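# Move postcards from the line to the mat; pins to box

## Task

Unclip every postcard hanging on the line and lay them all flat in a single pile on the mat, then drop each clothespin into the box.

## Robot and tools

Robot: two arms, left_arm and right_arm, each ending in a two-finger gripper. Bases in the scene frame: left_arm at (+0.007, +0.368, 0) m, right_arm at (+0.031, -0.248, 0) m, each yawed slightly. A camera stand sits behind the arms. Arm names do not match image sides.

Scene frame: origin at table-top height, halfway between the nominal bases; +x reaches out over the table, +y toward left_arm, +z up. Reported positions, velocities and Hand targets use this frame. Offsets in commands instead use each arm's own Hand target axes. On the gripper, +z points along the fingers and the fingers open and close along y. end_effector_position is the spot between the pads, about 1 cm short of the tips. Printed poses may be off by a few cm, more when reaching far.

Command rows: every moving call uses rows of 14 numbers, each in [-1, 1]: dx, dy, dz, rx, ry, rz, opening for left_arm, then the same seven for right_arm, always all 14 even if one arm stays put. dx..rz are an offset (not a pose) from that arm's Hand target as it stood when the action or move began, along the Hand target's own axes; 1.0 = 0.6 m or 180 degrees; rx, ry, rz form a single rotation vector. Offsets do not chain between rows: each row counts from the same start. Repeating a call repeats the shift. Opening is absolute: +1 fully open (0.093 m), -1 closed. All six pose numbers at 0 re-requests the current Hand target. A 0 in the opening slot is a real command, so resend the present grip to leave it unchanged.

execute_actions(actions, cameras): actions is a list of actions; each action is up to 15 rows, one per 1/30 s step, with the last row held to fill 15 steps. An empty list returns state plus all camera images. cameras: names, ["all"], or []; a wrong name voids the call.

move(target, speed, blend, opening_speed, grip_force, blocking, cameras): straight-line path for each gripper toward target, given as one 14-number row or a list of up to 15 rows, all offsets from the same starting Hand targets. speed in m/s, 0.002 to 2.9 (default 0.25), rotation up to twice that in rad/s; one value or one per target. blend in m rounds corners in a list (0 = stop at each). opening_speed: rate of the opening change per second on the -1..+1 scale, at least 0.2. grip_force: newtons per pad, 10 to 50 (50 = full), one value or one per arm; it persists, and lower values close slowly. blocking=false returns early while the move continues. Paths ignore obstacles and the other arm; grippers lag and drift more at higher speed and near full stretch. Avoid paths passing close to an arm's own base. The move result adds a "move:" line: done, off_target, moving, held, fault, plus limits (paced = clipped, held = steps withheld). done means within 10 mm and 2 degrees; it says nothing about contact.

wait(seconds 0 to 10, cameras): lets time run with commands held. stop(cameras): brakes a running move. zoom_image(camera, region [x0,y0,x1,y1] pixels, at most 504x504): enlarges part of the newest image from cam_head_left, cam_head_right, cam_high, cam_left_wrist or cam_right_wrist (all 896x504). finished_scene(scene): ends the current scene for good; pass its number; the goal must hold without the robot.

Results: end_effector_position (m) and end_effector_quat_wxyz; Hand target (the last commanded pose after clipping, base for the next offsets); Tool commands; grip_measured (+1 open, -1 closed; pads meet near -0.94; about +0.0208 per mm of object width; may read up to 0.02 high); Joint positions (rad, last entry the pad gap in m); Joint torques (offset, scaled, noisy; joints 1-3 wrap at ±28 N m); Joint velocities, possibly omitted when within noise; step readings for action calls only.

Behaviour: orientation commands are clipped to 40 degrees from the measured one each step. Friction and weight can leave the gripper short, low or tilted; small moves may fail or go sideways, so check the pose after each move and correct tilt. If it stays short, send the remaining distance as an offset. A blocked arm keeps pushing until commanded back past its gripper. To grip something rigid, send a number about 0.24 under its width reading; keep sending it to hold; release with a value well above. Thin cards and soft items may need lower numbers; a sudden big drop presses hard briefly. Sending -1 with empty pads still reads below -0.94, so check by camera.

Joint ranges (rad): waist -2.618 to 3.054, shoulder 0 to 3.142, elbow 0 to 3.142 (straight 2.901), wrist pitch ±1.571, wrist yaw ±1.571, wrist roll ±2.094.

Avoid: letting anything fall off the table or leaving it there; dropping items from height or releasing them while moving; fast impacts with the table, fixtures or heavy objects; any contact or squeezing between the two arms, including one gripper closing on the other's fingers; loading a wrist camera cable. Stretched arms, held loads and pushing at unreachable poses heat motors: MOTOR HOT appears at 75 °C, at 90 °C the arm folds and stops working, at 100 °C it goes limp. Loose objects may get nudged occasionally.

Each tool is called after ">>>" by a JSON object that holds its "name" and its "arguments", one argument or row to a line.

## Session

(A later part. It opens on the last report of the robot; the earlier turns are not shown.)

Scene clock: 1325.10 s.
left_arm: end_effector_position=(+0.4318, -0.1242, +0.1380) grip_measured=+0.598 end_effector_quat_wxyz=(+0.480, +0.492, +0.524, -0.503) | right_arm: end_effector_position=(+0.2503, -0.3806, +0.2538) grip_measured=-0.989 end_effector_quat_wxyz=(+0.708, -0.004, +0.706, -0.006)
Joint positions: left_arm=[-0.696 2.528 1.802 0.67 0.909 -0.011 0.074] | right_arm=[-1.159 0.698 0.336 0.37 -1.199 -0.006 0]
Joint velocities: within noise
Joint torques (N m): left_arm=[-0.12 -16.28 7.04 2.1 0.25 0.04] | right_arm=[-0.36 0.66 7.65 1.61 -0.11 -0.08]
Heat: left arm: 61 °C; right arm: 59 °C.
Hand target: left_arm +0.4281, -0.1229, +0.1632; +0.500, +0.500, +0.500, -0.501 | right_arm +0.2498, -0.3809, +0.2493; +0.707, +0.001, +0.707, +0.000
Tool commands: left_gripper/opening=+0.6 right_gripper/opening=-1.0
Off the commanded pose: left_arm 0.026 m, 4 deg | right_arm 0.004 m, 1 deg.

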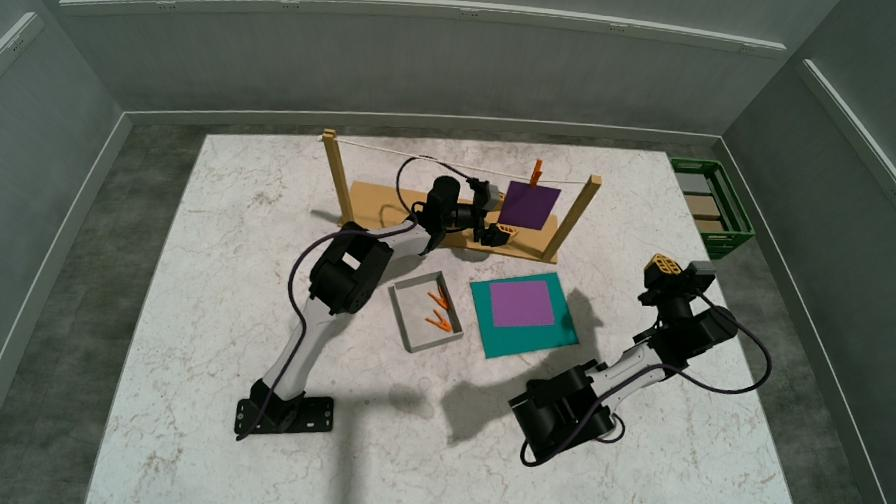

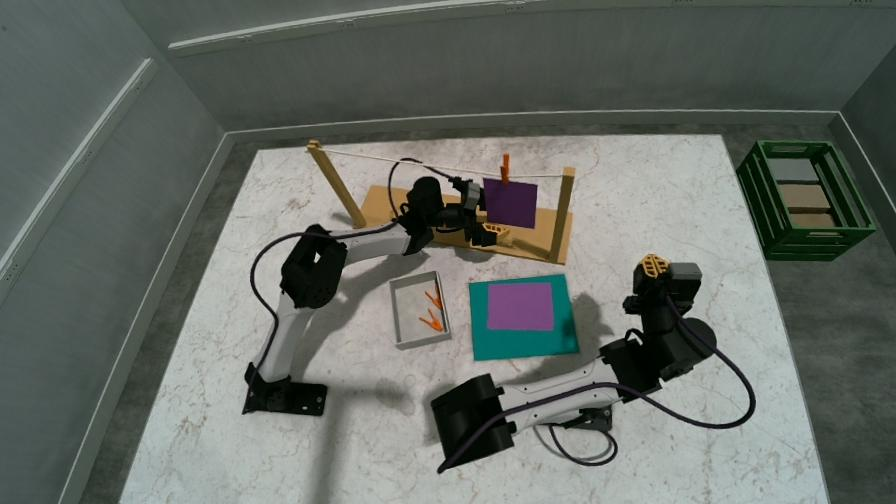

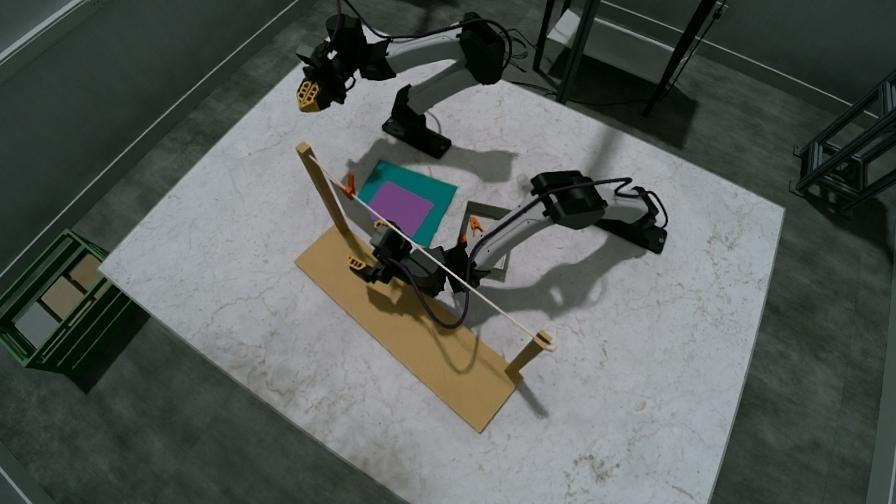

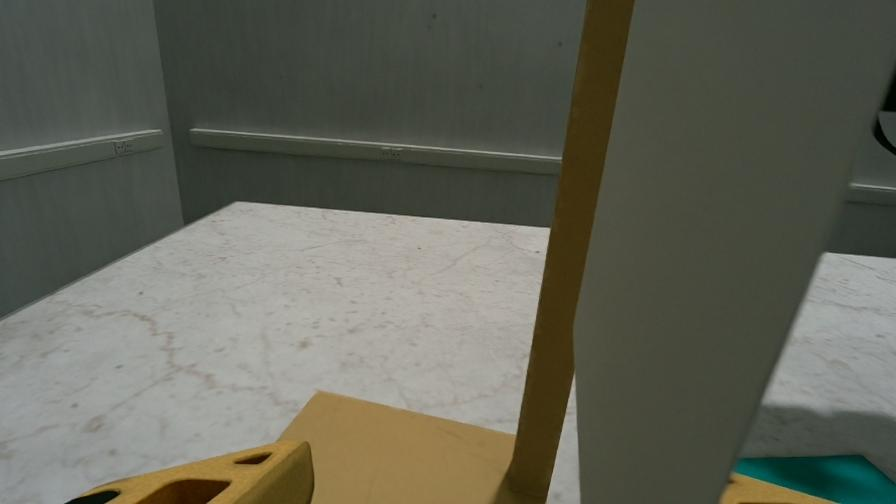

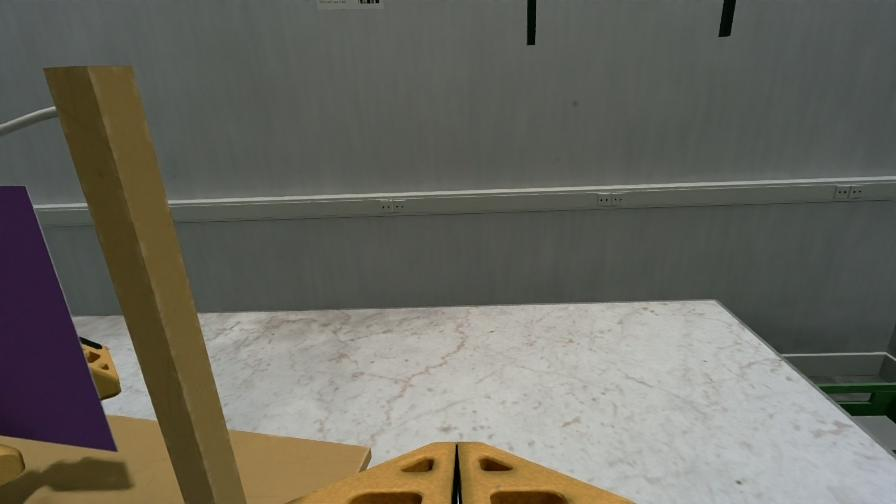

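>>> {"name": "move", "arguments": {
  "target": [-0.03,-0.01,-0.03,0,0,0,0.6,0,0,0,0,0,0,-1],
  "speed": 0.1,
  "cameras": ["cam_left_wrist","cam_head_right"]
}}

Scene clock: 1331.60 s.
left_arm: end_effector_position=(+0.4249, -0.1085, +0.1547) grip_measured=+0.598 end_effector_quat_wxyz=(+0.479, +0.493, +0.523, -0.504) | right_arm: end_effector_position=(+0.2503, -0.3806, +0.2538) grip_measured=-0.989 end_effector_quat_wxyz=(+0.708, -0.004, +0.706, -0.006)
Joint positions: left_arm=[-0.679 2.443 1.711 0.677 0.929 -0.011 0.074] | right_arm=[-1.159 0.698 0.336 0.37 -1.199 -0.006 0]
Joint torques (N m): left_arm=[0.17 -16.34 6.87 2.04 0.24 0.04] | right_arm=[-0.39 0.65 7.62 1.62 -0.11 -0.08]
Heat: left arm: 64 °C; right arm: 59 °C.
Hand target: left_arm +0.4220, -0.1050, +0.1814; +0.500, +0.500, +0.500, -0.501 | right_arm +0.2498, -0.3809, +0.2493; +0.707, +0.001, +0.707, +0.000
Off the commanded pose: left_arm 0.027 m, 4 deg | right_arm 0.004 m, 1 deg.
move: off_target (left_arm)
Images, in order (width x height): cam_head_right 896x504, cam_left_wrist 896x504.

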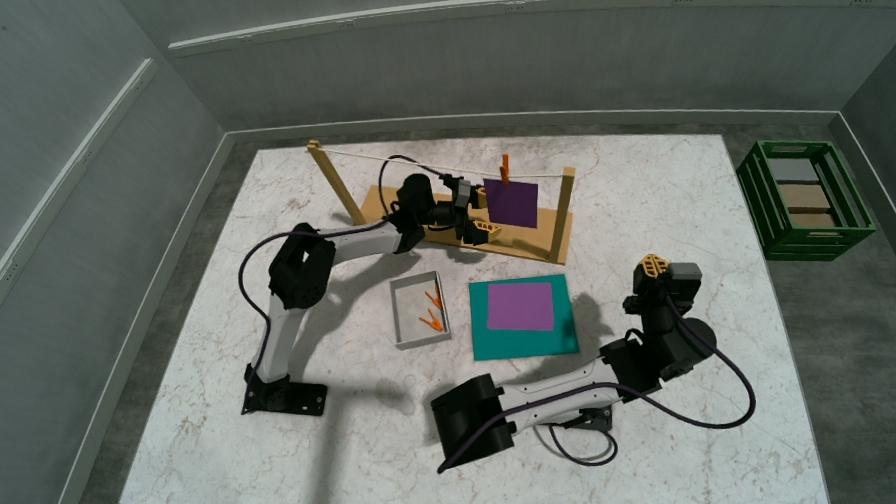

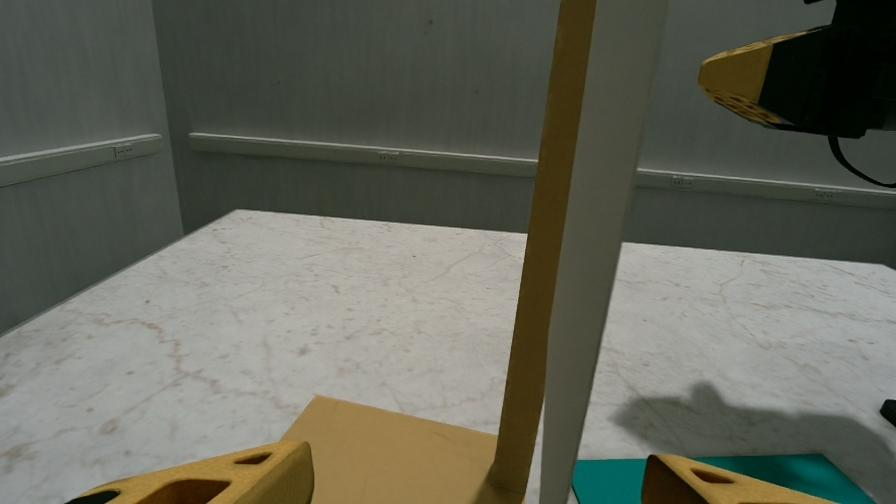

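>>> {"name": "move", "arguments": {
  "target": [-0.01,-0.028,0.035,0,-0.008,0.015,0.6,0,0,0,0,0,0,-1],
  "speed": 0.1,
  "cameras": ["cam_left_wrist","cam_head_right"]
}}

Scene clock: 1337.33 s.
left_arm: end_effector_position=(+0.4035, -0.1286, +0.1580) grip_measured=+0.598 end_effector_quat_wxyz=(+0.485, +0.504, +0.504, -0.507) | right_arm: end_effector_position=(+0.2503, -0.3806, +0.2538) grip_measured=-0.989 end_effector_quat_wxyz=(+0.708, -0.004, +0.706, -0.006)
Joint positions: left_arm=[-0.73 2.443 1.701 0.719 0.906 -0.004 0.074] | right_arm=[-1.159 0.698 0.336 0.37 -1.199 -0.006 0]
Joint torques (N m): left_arm=[0.03 -16.39 7.05 2.09 -0.06 0.11] | right_arm=[-0.38 0.61 7.62 1.61 -0.11 -0.08]
Heat: left arm: 67 °C; right arm: 59 °C.
Hand target: left_arm +0.4053, -0.1260, +0.1875; +0.518, +0.505, +0.481, -0.495 | right_arm +0.2498, -0.3809, +0.2493; +0.707, +0.001, +0.707, +0.000
Off the commanded pose: left_arm 0.030 m, 5 deg | right_arm 0.004 m, 1 deg.
move: off_target (left_arm)
Images, in order (width x height): cam_head_right 896x504, cam_left_wrist 896x504.

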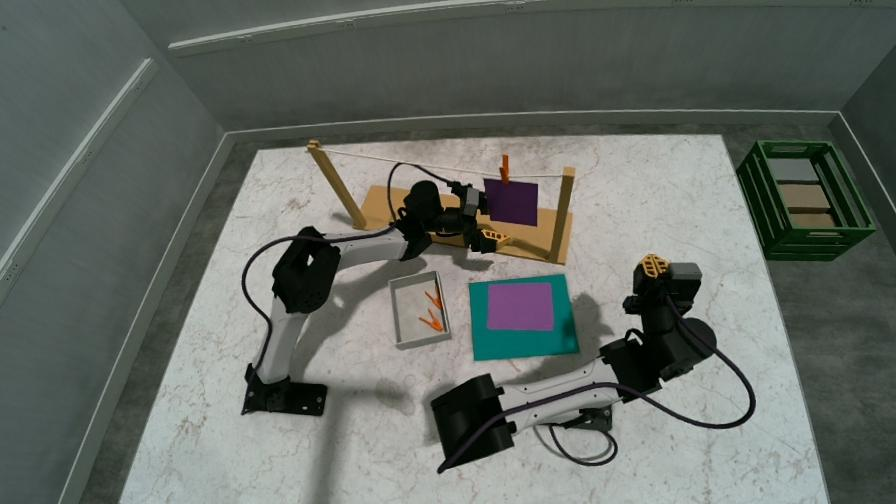

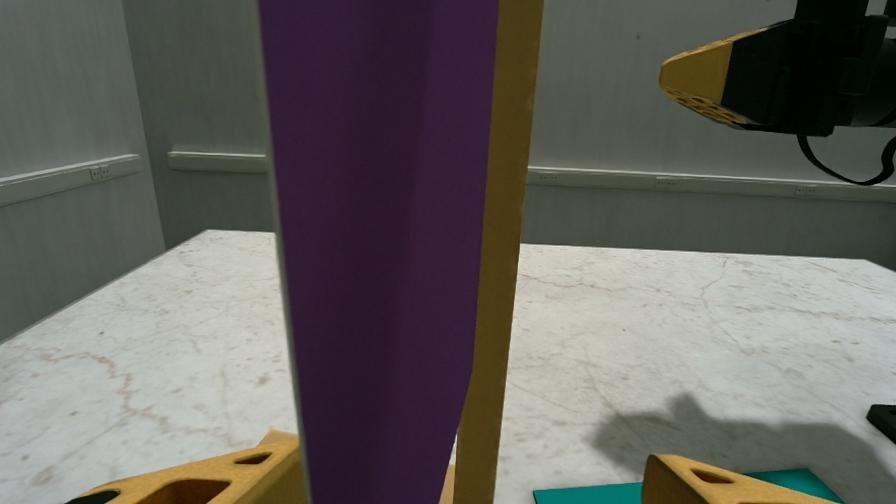

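>>> {"name": "move", "arguments": {
  "target": [0.02,0.02,0.0,0,0,-0.015,0.6,0,0,0,0,0,0,-1],
  "speed": 0.1,
  "cameras": ["cam_left_wrist","cam_head_right"]
}}

Scene clock: 1341.10 s.
left_arm: end_effector_position=(+0.4129, -0.1255, +0.1707) grip_measured=+0.598 end_effector_quat_wxyz=(+0.495, +0.496, +0.501, -0.508) | right_arm: end_effector_position=(+0.2503, -0.3806, +0.2538) grip_measured=-0.989 end_effector_quat_wxyz=(+0.708, -0.004, +0.706, -0.006)
Joint positions: left_arm=[-0.717 2.443 1.731 0.723 0.905 -0.026 0.074] | right_arm=[-1.159 0.698 0.336 0.37 -1.199 -0.006 0]
Joint torques (N m): left_arm=[0.24 -11.82 9.5 2.03 0.06 -0.12] | right_arm=[-0.34 0.64 7.62 1.62 -0.11 -0.09]
Heat: left arm: 68 °C; right arm: 59 °C.
Hand target: left_arm +0.4178, -0.1263, +0.1759; +0.506, +0.494, +0.493, -0.507 | right_arm +0.2498, -0.3809, +0.2493; +0.707, +0.001, +0.707, +0.000
Off the commanded pose: left_arm 0.007 m, 2 deg | right_arm 0.004 m, 1 deg.
move: done
Images, in order (width x height): cam_head_right 896x504, cam_left_wrist 896x504.

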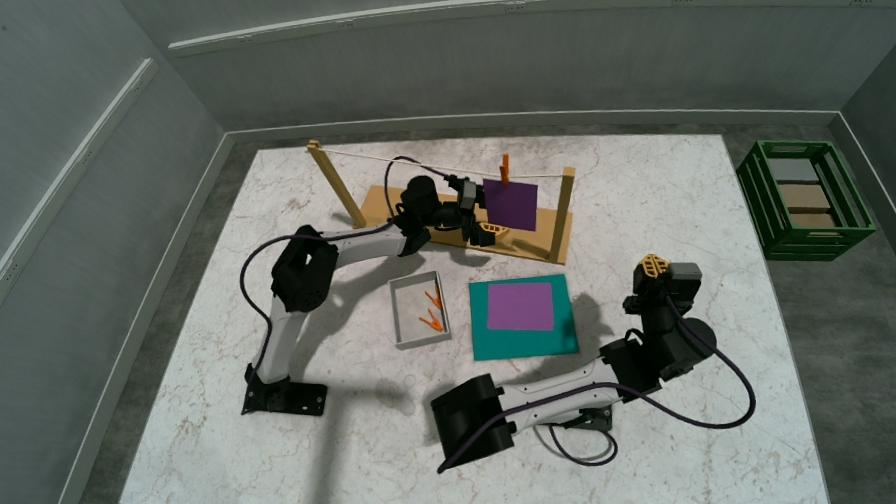

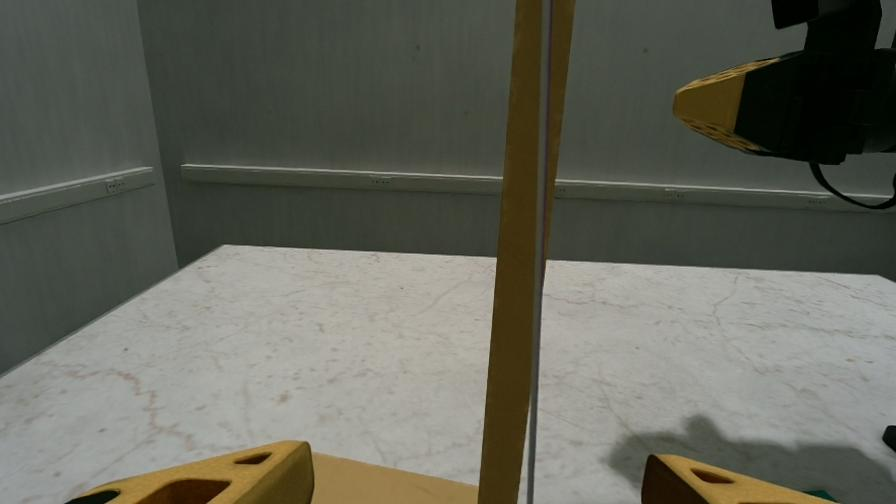

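>>> {"name": "move", "arguments": {
  "target": [
    [0,-0.008,0.0,0,0,0,0.6,0,0,0,0,0,0,-1],
    [0,-0.008,0.0,0,0,0,-1,0,0,0,0,0,0,-1]
  ],
  "speed": 0.1,
  "opening_speed": 0.6,
  "cameras": ["cam_left_wrist","cam_head_right"]
}}

>>> {"name": "zoom_image", "arguments": {
  "camera": "cam_head_right",
  "region": [380, 130, 600, 270]
}}

Scene clock: 1346.90 s.
left_arm: end_effector_position=(+0.4129, -0.1255, +0.1722) grip_measured=-0.971 end_effector_quat_wxyz=(+0.498, +0.496, +0.498, -0.508) | right_arm: end_effector_position=(+0.2503, -0.3806, +0.2538) grip_measured=-0.989 end_effector_quat_wxyz=(+0.708, -0.004, +0.706, -0.006)
Joint positions: left_arm=[-0.717 2.443 1.731 0.731 0.905 -0.027 0] | right_arm=[-1.159 0.698 0.336 0.37 -1.199 -0.006 0]
Joint torques (N m): left_arm=[-0.34 -12.81 7.36 2.06 -0.01 -0.11] | right_arm=[-0.35 0.64 7.62 1.61 -0.11 -0.08]
Heat: left arm: 69 °C; right arm: 59 °C.
Hand target: left_arm +0.4130, -0.1263, +0.1759; +0.506, +0.494, +0.493, -0.507 | right_arm +0.2498, -0.3809, +0.2493; +0.707, +0.001, +0.707, +0.000
Off the commanded pose: left_arm 0.004 m, 1 deg | right_arm 0.004 m, 1 deg.
move: done
Images, in order (width x height): cam_head_right 896x504, cam_left_wrist 896x504.

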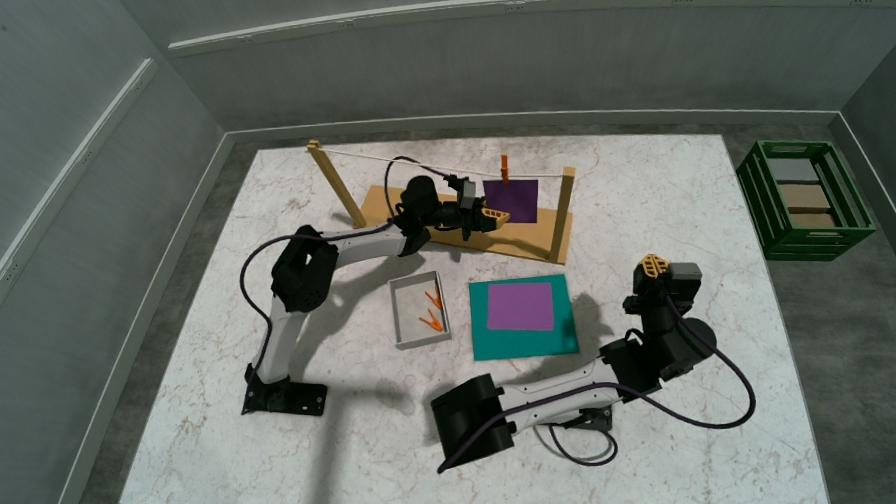

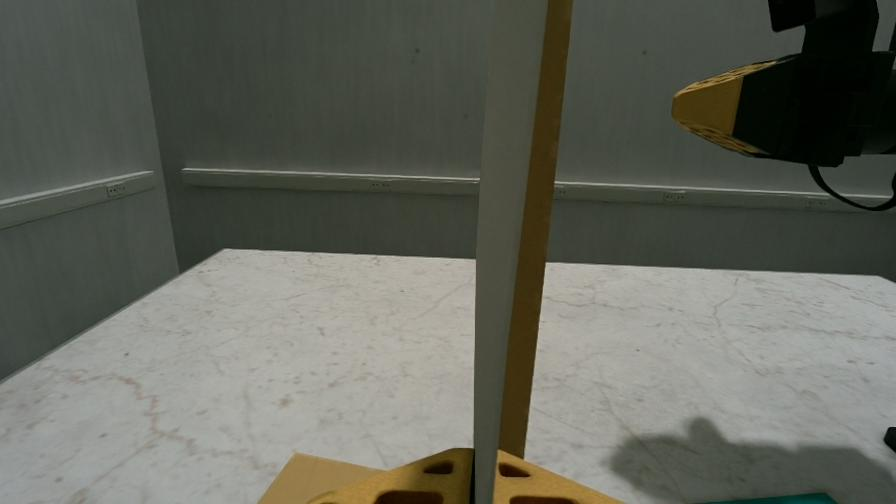

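Scaled by 2.291 from the camera's 896x504 image, which has a finer 1280x720 frame.

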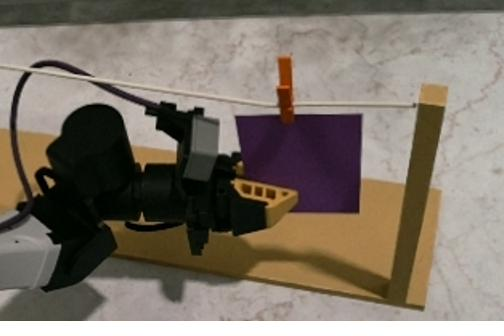

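>>> {"name": "move", "arguments": {
  "target": [
    [0,0,0,0,0,0,-1,-0.25,0,0,0,0,0,0.1],
    [0,0,0,0,0,0,-1,-0.3333,0.2167,0.2333,-0.406,0.142,-0.1085,0.1]
  ],
  "speed": 0.25,
  "blend": [0.03,0],
  "cameras": ["cam_right_wrist","cam_head_right","cam_head_left"]
}}

Scene clock: 1358.83 s.
left_arm: end_effector_position=(+0.4129, -0.1255, +0.1722) grip_measured=-0.971 end_effector_quat_wxyz=(+0.498, +0.496, +0.498, -0.508) | right_arm: end_effector_position=(+0.3871, -0.2513, +0.4504) grip_measured=+0.098 end_effector_quat_wxyz=(+0.564, -0.409, +0.684, +0.215)
Joint positions: left_arm=[-0.717 2.443 1.731 0.731 0.905 -0.027 0] | right_arm=[-0.43 1.777 2.36 -1.55 -1.235 -1.115 0.05]
Joint torques (N m): left_arm=[-0.24 -12.82 7.41 2.06 0.01 -0.11] | right_arm=[0.44 -5.35 7.58 0.94 -0.54 -0.06]
Heat: left arm: 69 °C; right arm: 60 °C.
Hand target: left_arm +0.4130, -0.1263, +0.1759; +0.506, +0.494, +0.493, -0.507 | right_arm +0.3897, -0.2511, +0.4495; +0.398, -0.526, +0.687, +0.305
Off the commanded pose: left_arm 0.004 m, 1 deg | right_arm 0.003 m, 26 deg.
joint sent to its limit (right arm) — joint 4 (wrist pitch), lower limit. The joint targets are off in orientation, not in position.
move: off_target (right_arm)
Images, in order (width x height): cam_head_left 896x504, cam_head_right 896x504, cam_right_wrist 896x504.

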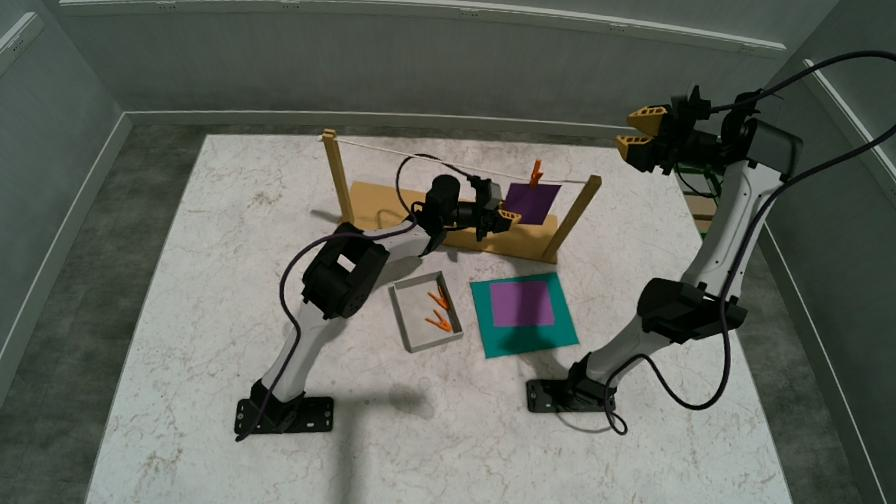

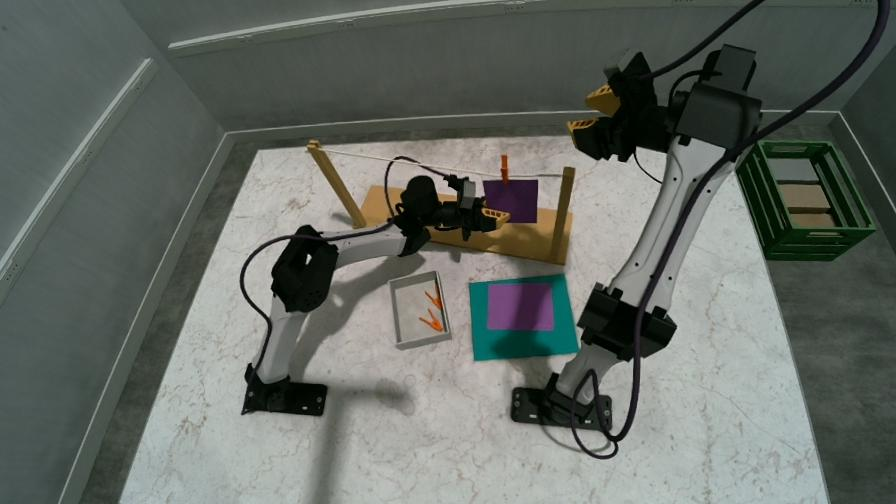

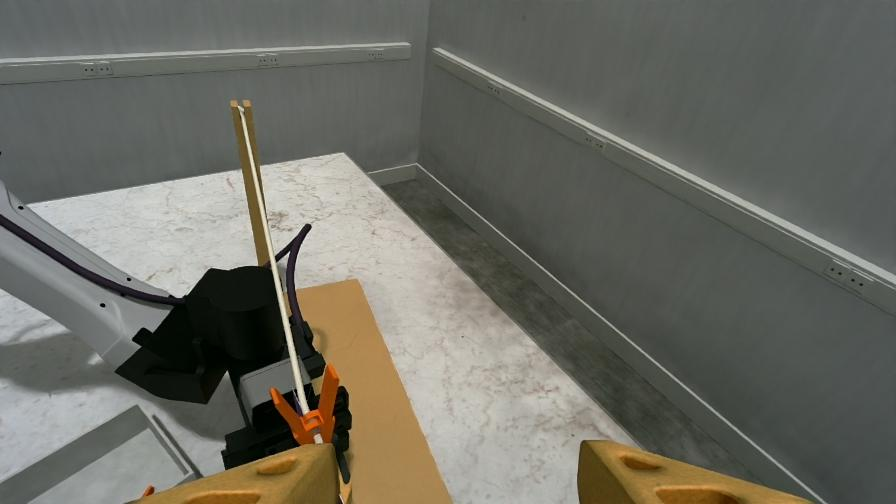

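>>> {"name": "move", "arguments": {
  "target": [0,0,0,0,0,0,-1,-0.021,0.0163,0.1346,0.0481,0,0.0278,0.1],
  "speed": 0.2,
  "cameras": ["cam_right_wrist","cam_head_right"]
}}

Scene clock: 1372.83 s.
left_arm: end_effector_position=(+0.4129, -0.1255, +0.1722) grip_measured=-0.971 end_effector_quat_wxyz=(+0.498, +0.496, +0.498, -0.508) | right_arm: end_effector_position=(+0.3968, -0.1742, +0.4225) grip_measured=+0.098 end_effector_quat_wxyz=(+0.472, -0.441, +0.721, +0.252)
Joint positions: left_arm=[-0.717 2.443 1.731 0.731 0.905 -0.027 0] | right_arm=[-0.155 1.806 2.39 -1.55 -1.024 -0.948 0.05]
Joint torques (N m): left_arm=[-0.31 -12.81 7.38 2.06 -0.01 -0.12] | right_arm=[0.25 -5.61 7.73 1.02 -0.43 -0.07]
Heat: left arm: 70 °C; right arm: 61 °C.
Hand target: left_arm +0.4130, -0.1263, +0.1759; +0.506, +0.494, +0.493, -0.507 | right_arm +0.4001, -0.1749, +0.4202; +0.422, -0.464, +0.730, +0.269
Off the commanded pose: left_arm 0.004 m, 1 deg | right_arm 0.004 m, 7 deg.
joint sent to its limit (right arm) — joint 4 (wrist pitch), lower limit. The joint targets are off in orientation, not in position.
move: off_target (right_arm)
Images, in order (width x height): cam_head_right 896x504, cam_right_wrist 896x504.

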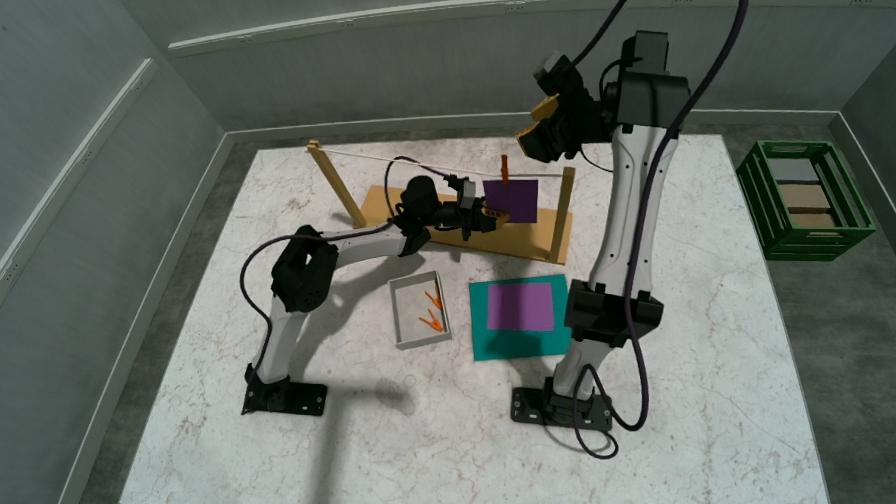

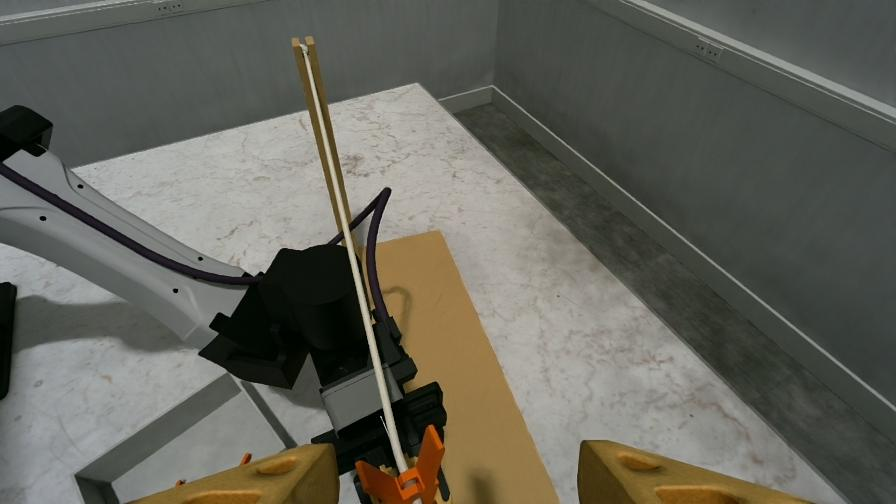

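>>> {"name": "move", "arguments": {
  "target": [0,0,0,0,0,0,-1,0.0078,0.0171,0.0697,-0.0241,0,-0.0139,0.2],
  "speed": 0.15,
  "cameras": ["cam_right_wrist","cam_head_right"]
}}

Scene clock: 1383.63 s.
left_arm: end_effector_position=(+0.4129, -0.1255, +0.1722) grip_measured=-0.971 end_effector_quat_wxyz=(+0.498, +0.496, +0.498, -0.508) | right_arm: end_effector_position=(+0.4014, -0.1402, +0.4047) grip_measured=+0.198 end_effector_quat_wxyz=(+0.444, -0.480, +0.704, +0.276)
Joint positions: left_arm=[-0.717 2.443 1.731 0.731 0.905 -0.027 0] | right_arm=[-0.054 1.848 2.382 -1.55 -1.009 -0.98 0.055]
Joint torques (N m): left_arm=[-0.32 -12.83 7.39 2.06 -0.01 -0.12] | right_arm=[0.36 -6.27 5.46 0.96 -0.45 -0.32]
Heat: left arm: 71 °C; right arm: 60 °C.
Hand target: left_arm +0.4130, -0.1263, +0.1759; +0.506, +0.494, +0.493, -0.507 | right_arm +0.4052, -0.1398, +0.3953; +0.410, -0.496, +0.709, +0.287
Off the commanded pose: left_arm 0.004 m, 1 deg | right_arm 0.010 m, 5 deg.
joint sent to its limit (right arm) — joint 4 (wrist pitch), lower limit. The joint targets are off in orientation, not in position.
move: off_target (right_arm)
Images, in order (width x height): cam_head_right 896x504, cam_right_wrist 896x504.

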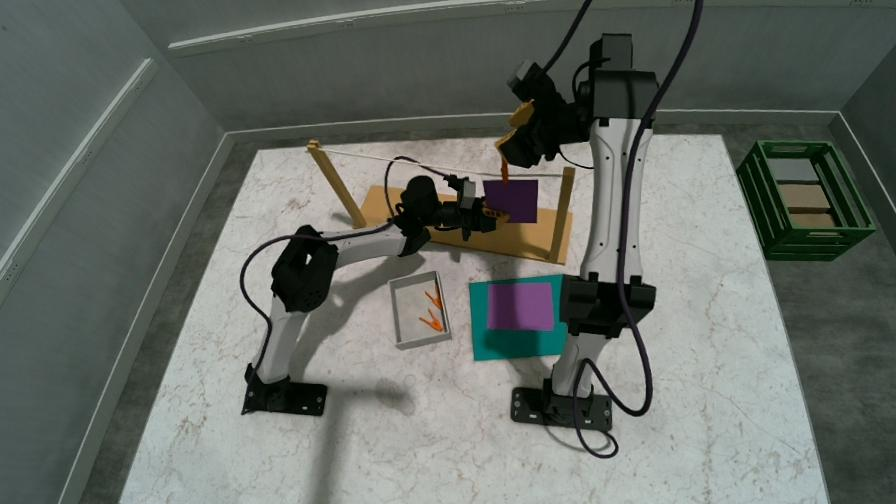

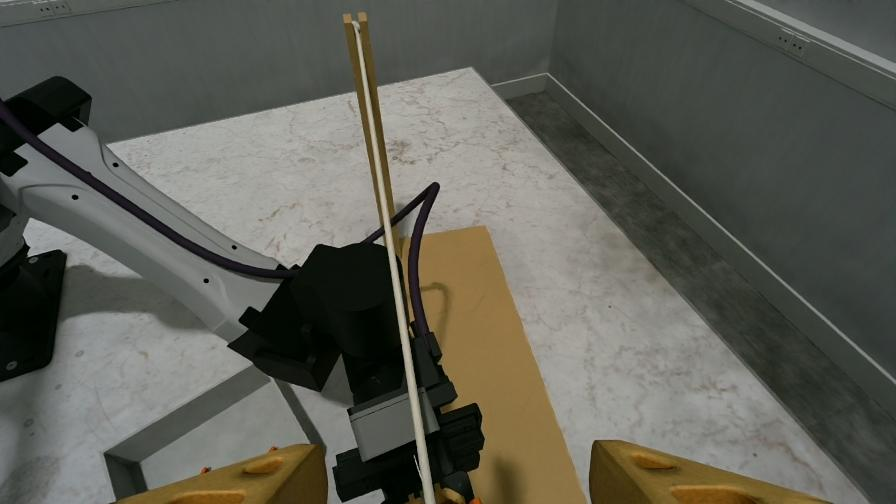

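>>> {"name": "move", "arguments": {
  "target": [0,0,0,0,0,0,-1,0.037,-0.0044,0.0357,0,0,0,0.2],
  "speed": 0.12,
  "cameras": ["cam_right_wrist","cam_head_right","cam_high"]
}}

>>> {"name": "zoom_image", "arguments": {
  "camera": "cam_high",
  "region": [280, 100, 420, 220]
}}

>>> {"name": "zoom_image", "arguments": {
  "camera": "cam_head_right",
  "region": [440, 90, 600, 240]
}}

Scene clock: 1389.13 s.
left_arm: end_effector_position=(+0.4129, -0.1255, +0.1723) grip_measured=-0.971 end_effector_quat_wxyz=(+0.498, +0.496, +0.498, -0.508) | right_arm: end_effector_position=(+0.4059, -0.1351, +0.3719) grip_measured=+0.198 end_effector_quat_wxyz=(+0.413, -0.489, +0.711, +0.290)
Joint positions: left_arm=[-0.717 2.443 1.731 0.731 0.905 -0.027 0] | right_arm=[-0.034 1.848 2.262 -1.528 -0.993 -1.031 0.055]
Joint torques (N m): left_arm=[-0.28 -12.82 7.41 2.06 -0.01 -0.11] | right_arm=[0.54 -7.13 5.65 1.03 -0.47 -0.29]
Heat: left arm: 71 °C; right arm: 60 °C.
Hand target: left_arm +0.4130, -0.1263, +0.1760; +0.506, +0.494, +0.493, -0.507 | right_arm +0.4102, -0.1337, +0.3653; +0.410, -0.495, +0.710, +0.288
Off the commanded pose: left_arm 0.004 m, 1 deg | right_arm 0.008 m, 1 deg.
move: done
Images, in order (width x height): cam_head_right 896x504, cam_high 896x504, cam_right_wrist 896x504.

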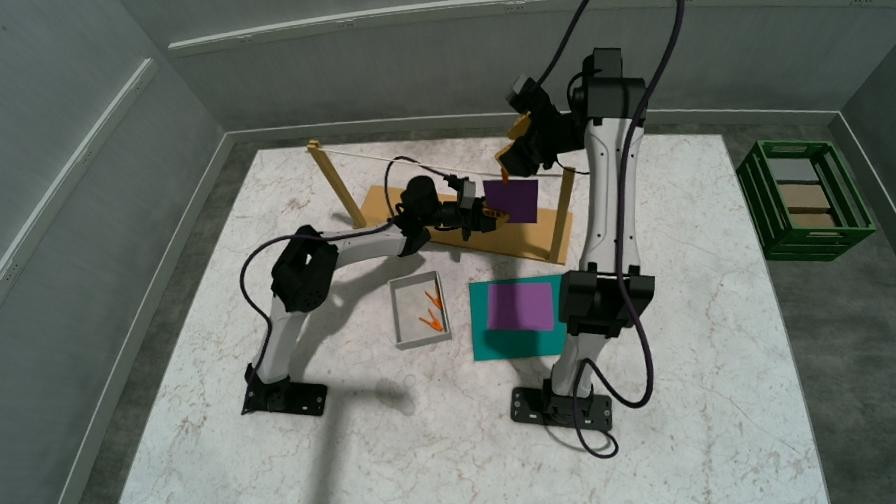

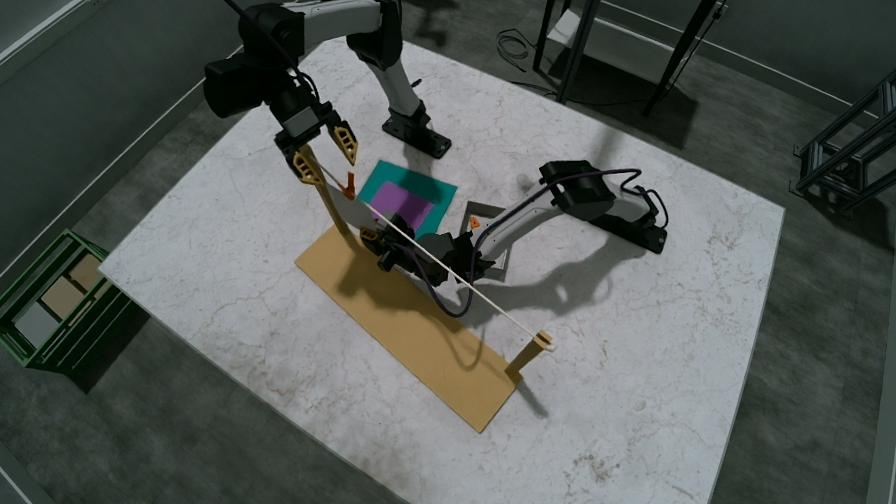

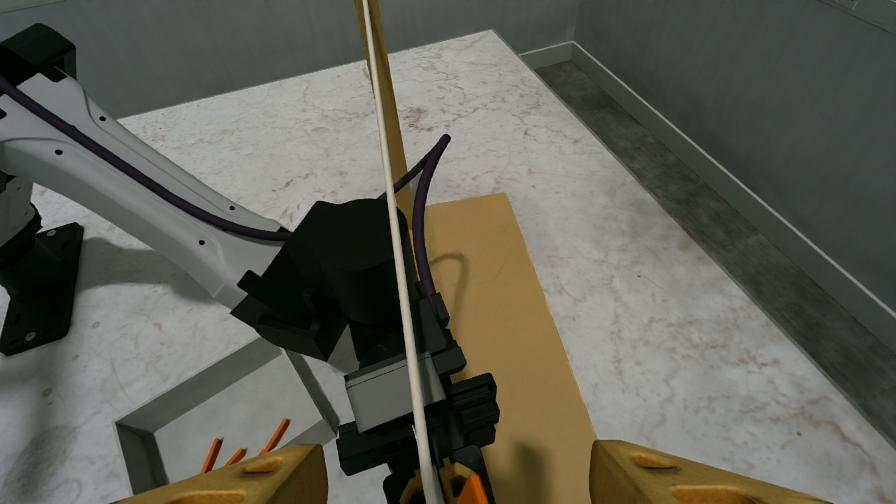

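Scaled by 3.600 from the camera's 896x504 image, which has a finer 1280x720 frame.

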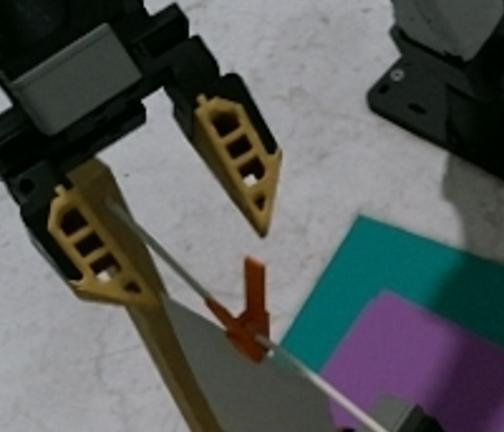

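Scaled by 3.150 from the camera's 896x504 image, which has a finer 1280x720 frame.

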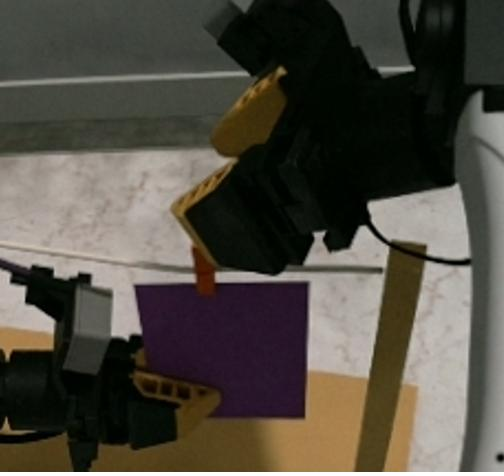

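>>> {"name": "move", "arguments": {
  "target": [0,0,0,0,0,0,-1,0.0487,0.0035,0.039,0,0,0,0.2],
  "speed": 0.1,
  "cameras": ["cam_right_wrist","cam_head_right","cam_high"]
}}

>>> {"name": "zoom_image", "arguments": {
  "camera": "cam_high",
  "region": [280, 100, 420, 220]
}}

>>> {"name": "zoom_image", "arguments": {
  "camera": "cam_head_right",
  "region": [440, 90, 600, 240]
}}

Scene clock: 1394.20 s.
left_arm: end_effector_position=(+0.4120, -0.1262, +0.1721) grip_measured=-0.971 end_effector_quat_wxyz=(+0.497, +0.496, +0.499, -0.509) | right_arm: end_effector_position=(+0.4067, -0.1245, +0.3361) grip_measured=+0.198 end_effector_quat_wxyz=(+0.413, -0.492, +0.701, +0.309)
Joint positions: left_arm=[-0.719 2.443 1.731 0.73 0.905 -0.03 0] | right_arm=[-0.013 1.761 1.966 -1.32 -1.024 -1.02 0.055]
Joint torques (N m): left_arm=[-0.13 -12.82 7.39 2.08 0.01 -0.09] | right_arm=[0.28 -8.61 5.41 1.16 -0.11 -0.18]
Heat: left arm: 71 °C; right arm: 59 °C.
Hand target: left_arm +0.4130, -0.1262, +0.1760; +0.506, +0.494, +0.493, -0.507 | right_arm +0.4102, -0.1275, +0.3283; +0.410, -0.496, +0.710, +0.288
Off the commanded pose: left_arm 0.004 m, 1 deg | right_arm 0.009 m, 3 deg.
move: off_target (right_arm)
Images, in order (width x height): cam_head_right 896x504, cam_high 896x504, cam_right_wrist 896x504.

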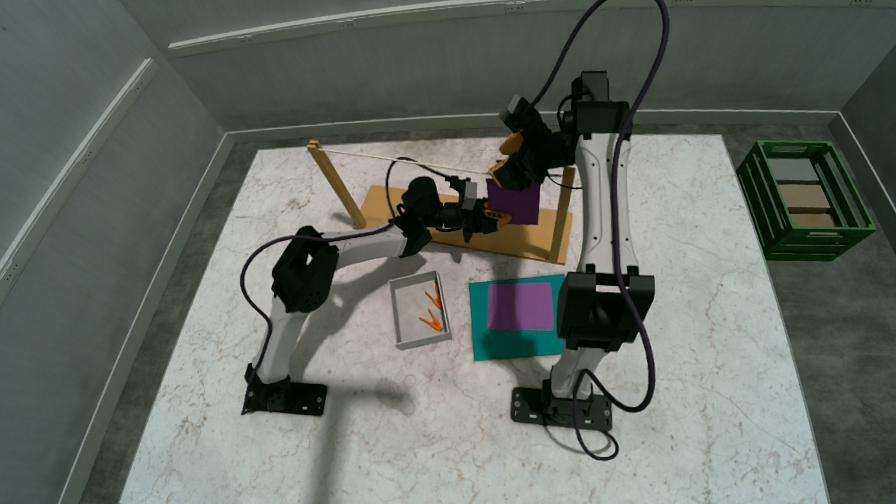

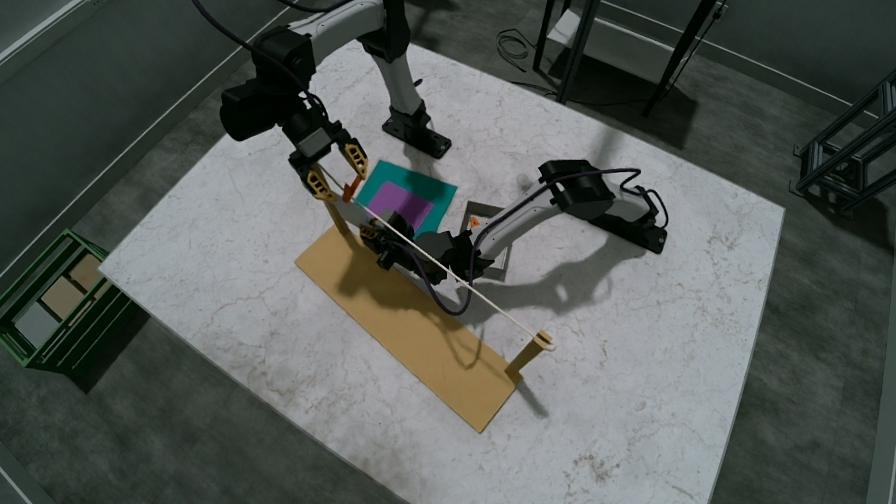

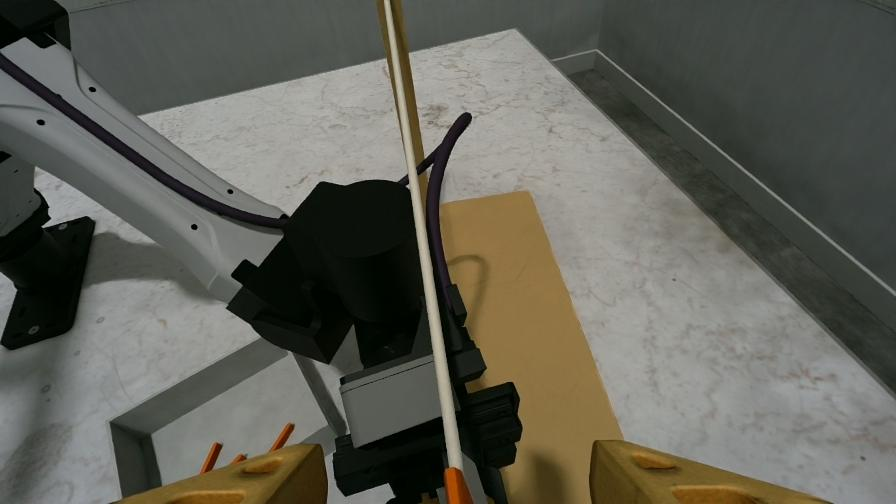

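Scaled by 3.600 from the camera's 896x504 image, which has a finer 1280x720 frame.

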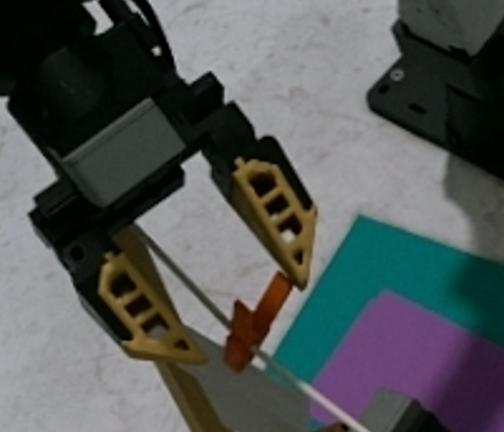

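Scaled by 3.150 from the camera's 896x504 image, which has a finer 1280x720 frame.

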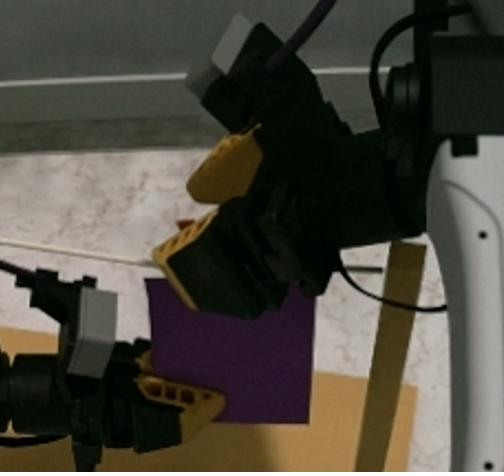

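>>> {"name": "zoom_image", "arguments": {
  "camera": "cam_right_wrist",
  "region": [300, 380, 620, 504]
}}

>>> {"name": "execute_actions", "arguments": {
  "actions": [],
  "cameras": ["cam_head_left","cam_left_wrist"]
}}

>>> {"name": "zoom_image", "arguments": {
  "camera": "cam_head_left",
  "region": [460, 90, 620, 240]
}}

Scaled by 1.575 from the camera's 896x504 image, which has a finer 1280x720 frame.

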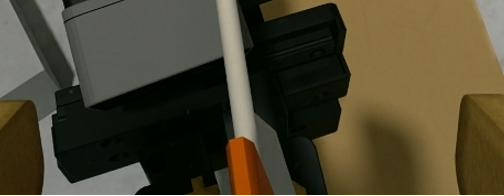

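Scene clock: 1400.63 s.
left_arm: end_effector_position=(+0.4120, -0.1262, +0.1721) grip_measured=-0.971 end_effector_quat_wxyz=(+0.497, +0.496, +0.499, -0.509) | right_arm: end_effector_position=(+0.4068, -0.1245, +0.3362) grip_measured=+0.198 end_effector_quat_wxyz=(+0.414, -0.492, +0.701, +0.309)
Joint positions: left_arm=[-0.719 2.443 1.731 0.73 0.905 -0.03 0] | right_arm=[-0.013 1.761 1.966 -1.32 -1.024 -1.02 0.055]
Joint velocities: within noise
Joint torques (N m): left_arm=[-0.12 -12.79 7.39 2.07 0 -0.09] | right_arm=[0.28 -8.61 5.45 1.16 -0.11 -0.18]
Heat: left arm: 72 °C; right arm: 58 °C.
Hand target: left_arm +0.4130, -0.1262, +0.1760; +0.506, +0.494, +0.493, -0.507 | right_arm +0.4102, -0.1275, +0.3283; +0.410, -0.496, +0.710, +0.288
Tool commands: left_gripper/opening=-1.0 right_gripper/opening=+0.2
Off the commanded pose: left_arm 0.004 m, 1 deg | right_arm 0.009 m, 3 deg.
Images, in order (width x height): cam_head_left 896x504, cam_left_wrist 896x504.

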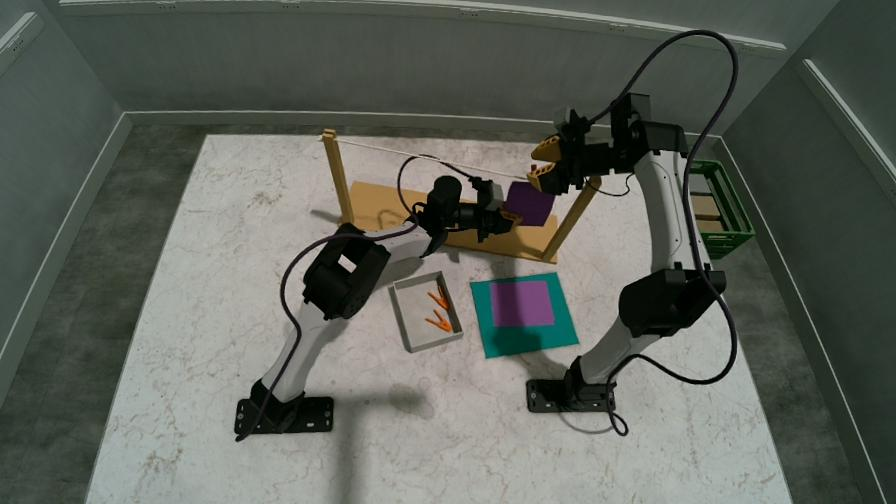

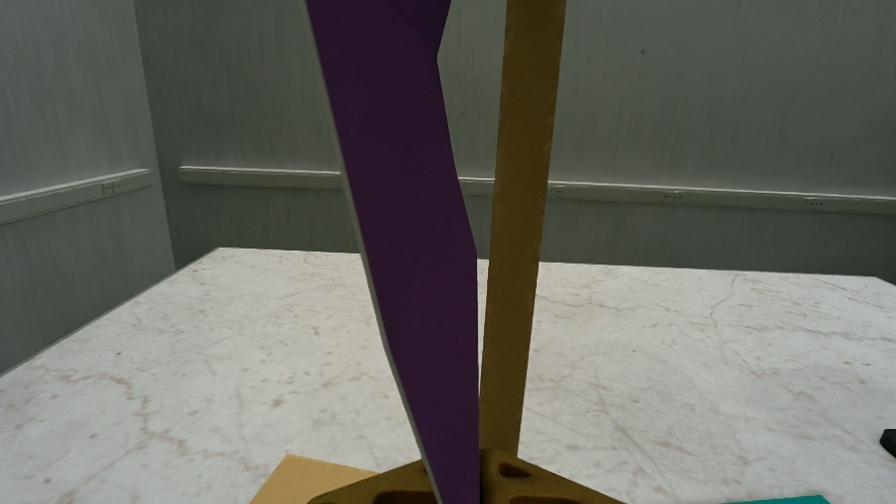

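Scaled by 3.150 from the camera's 896x504 image, which has a finer 1280x720 frame.

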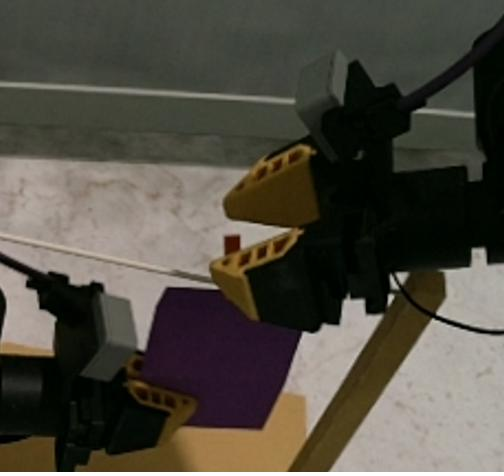

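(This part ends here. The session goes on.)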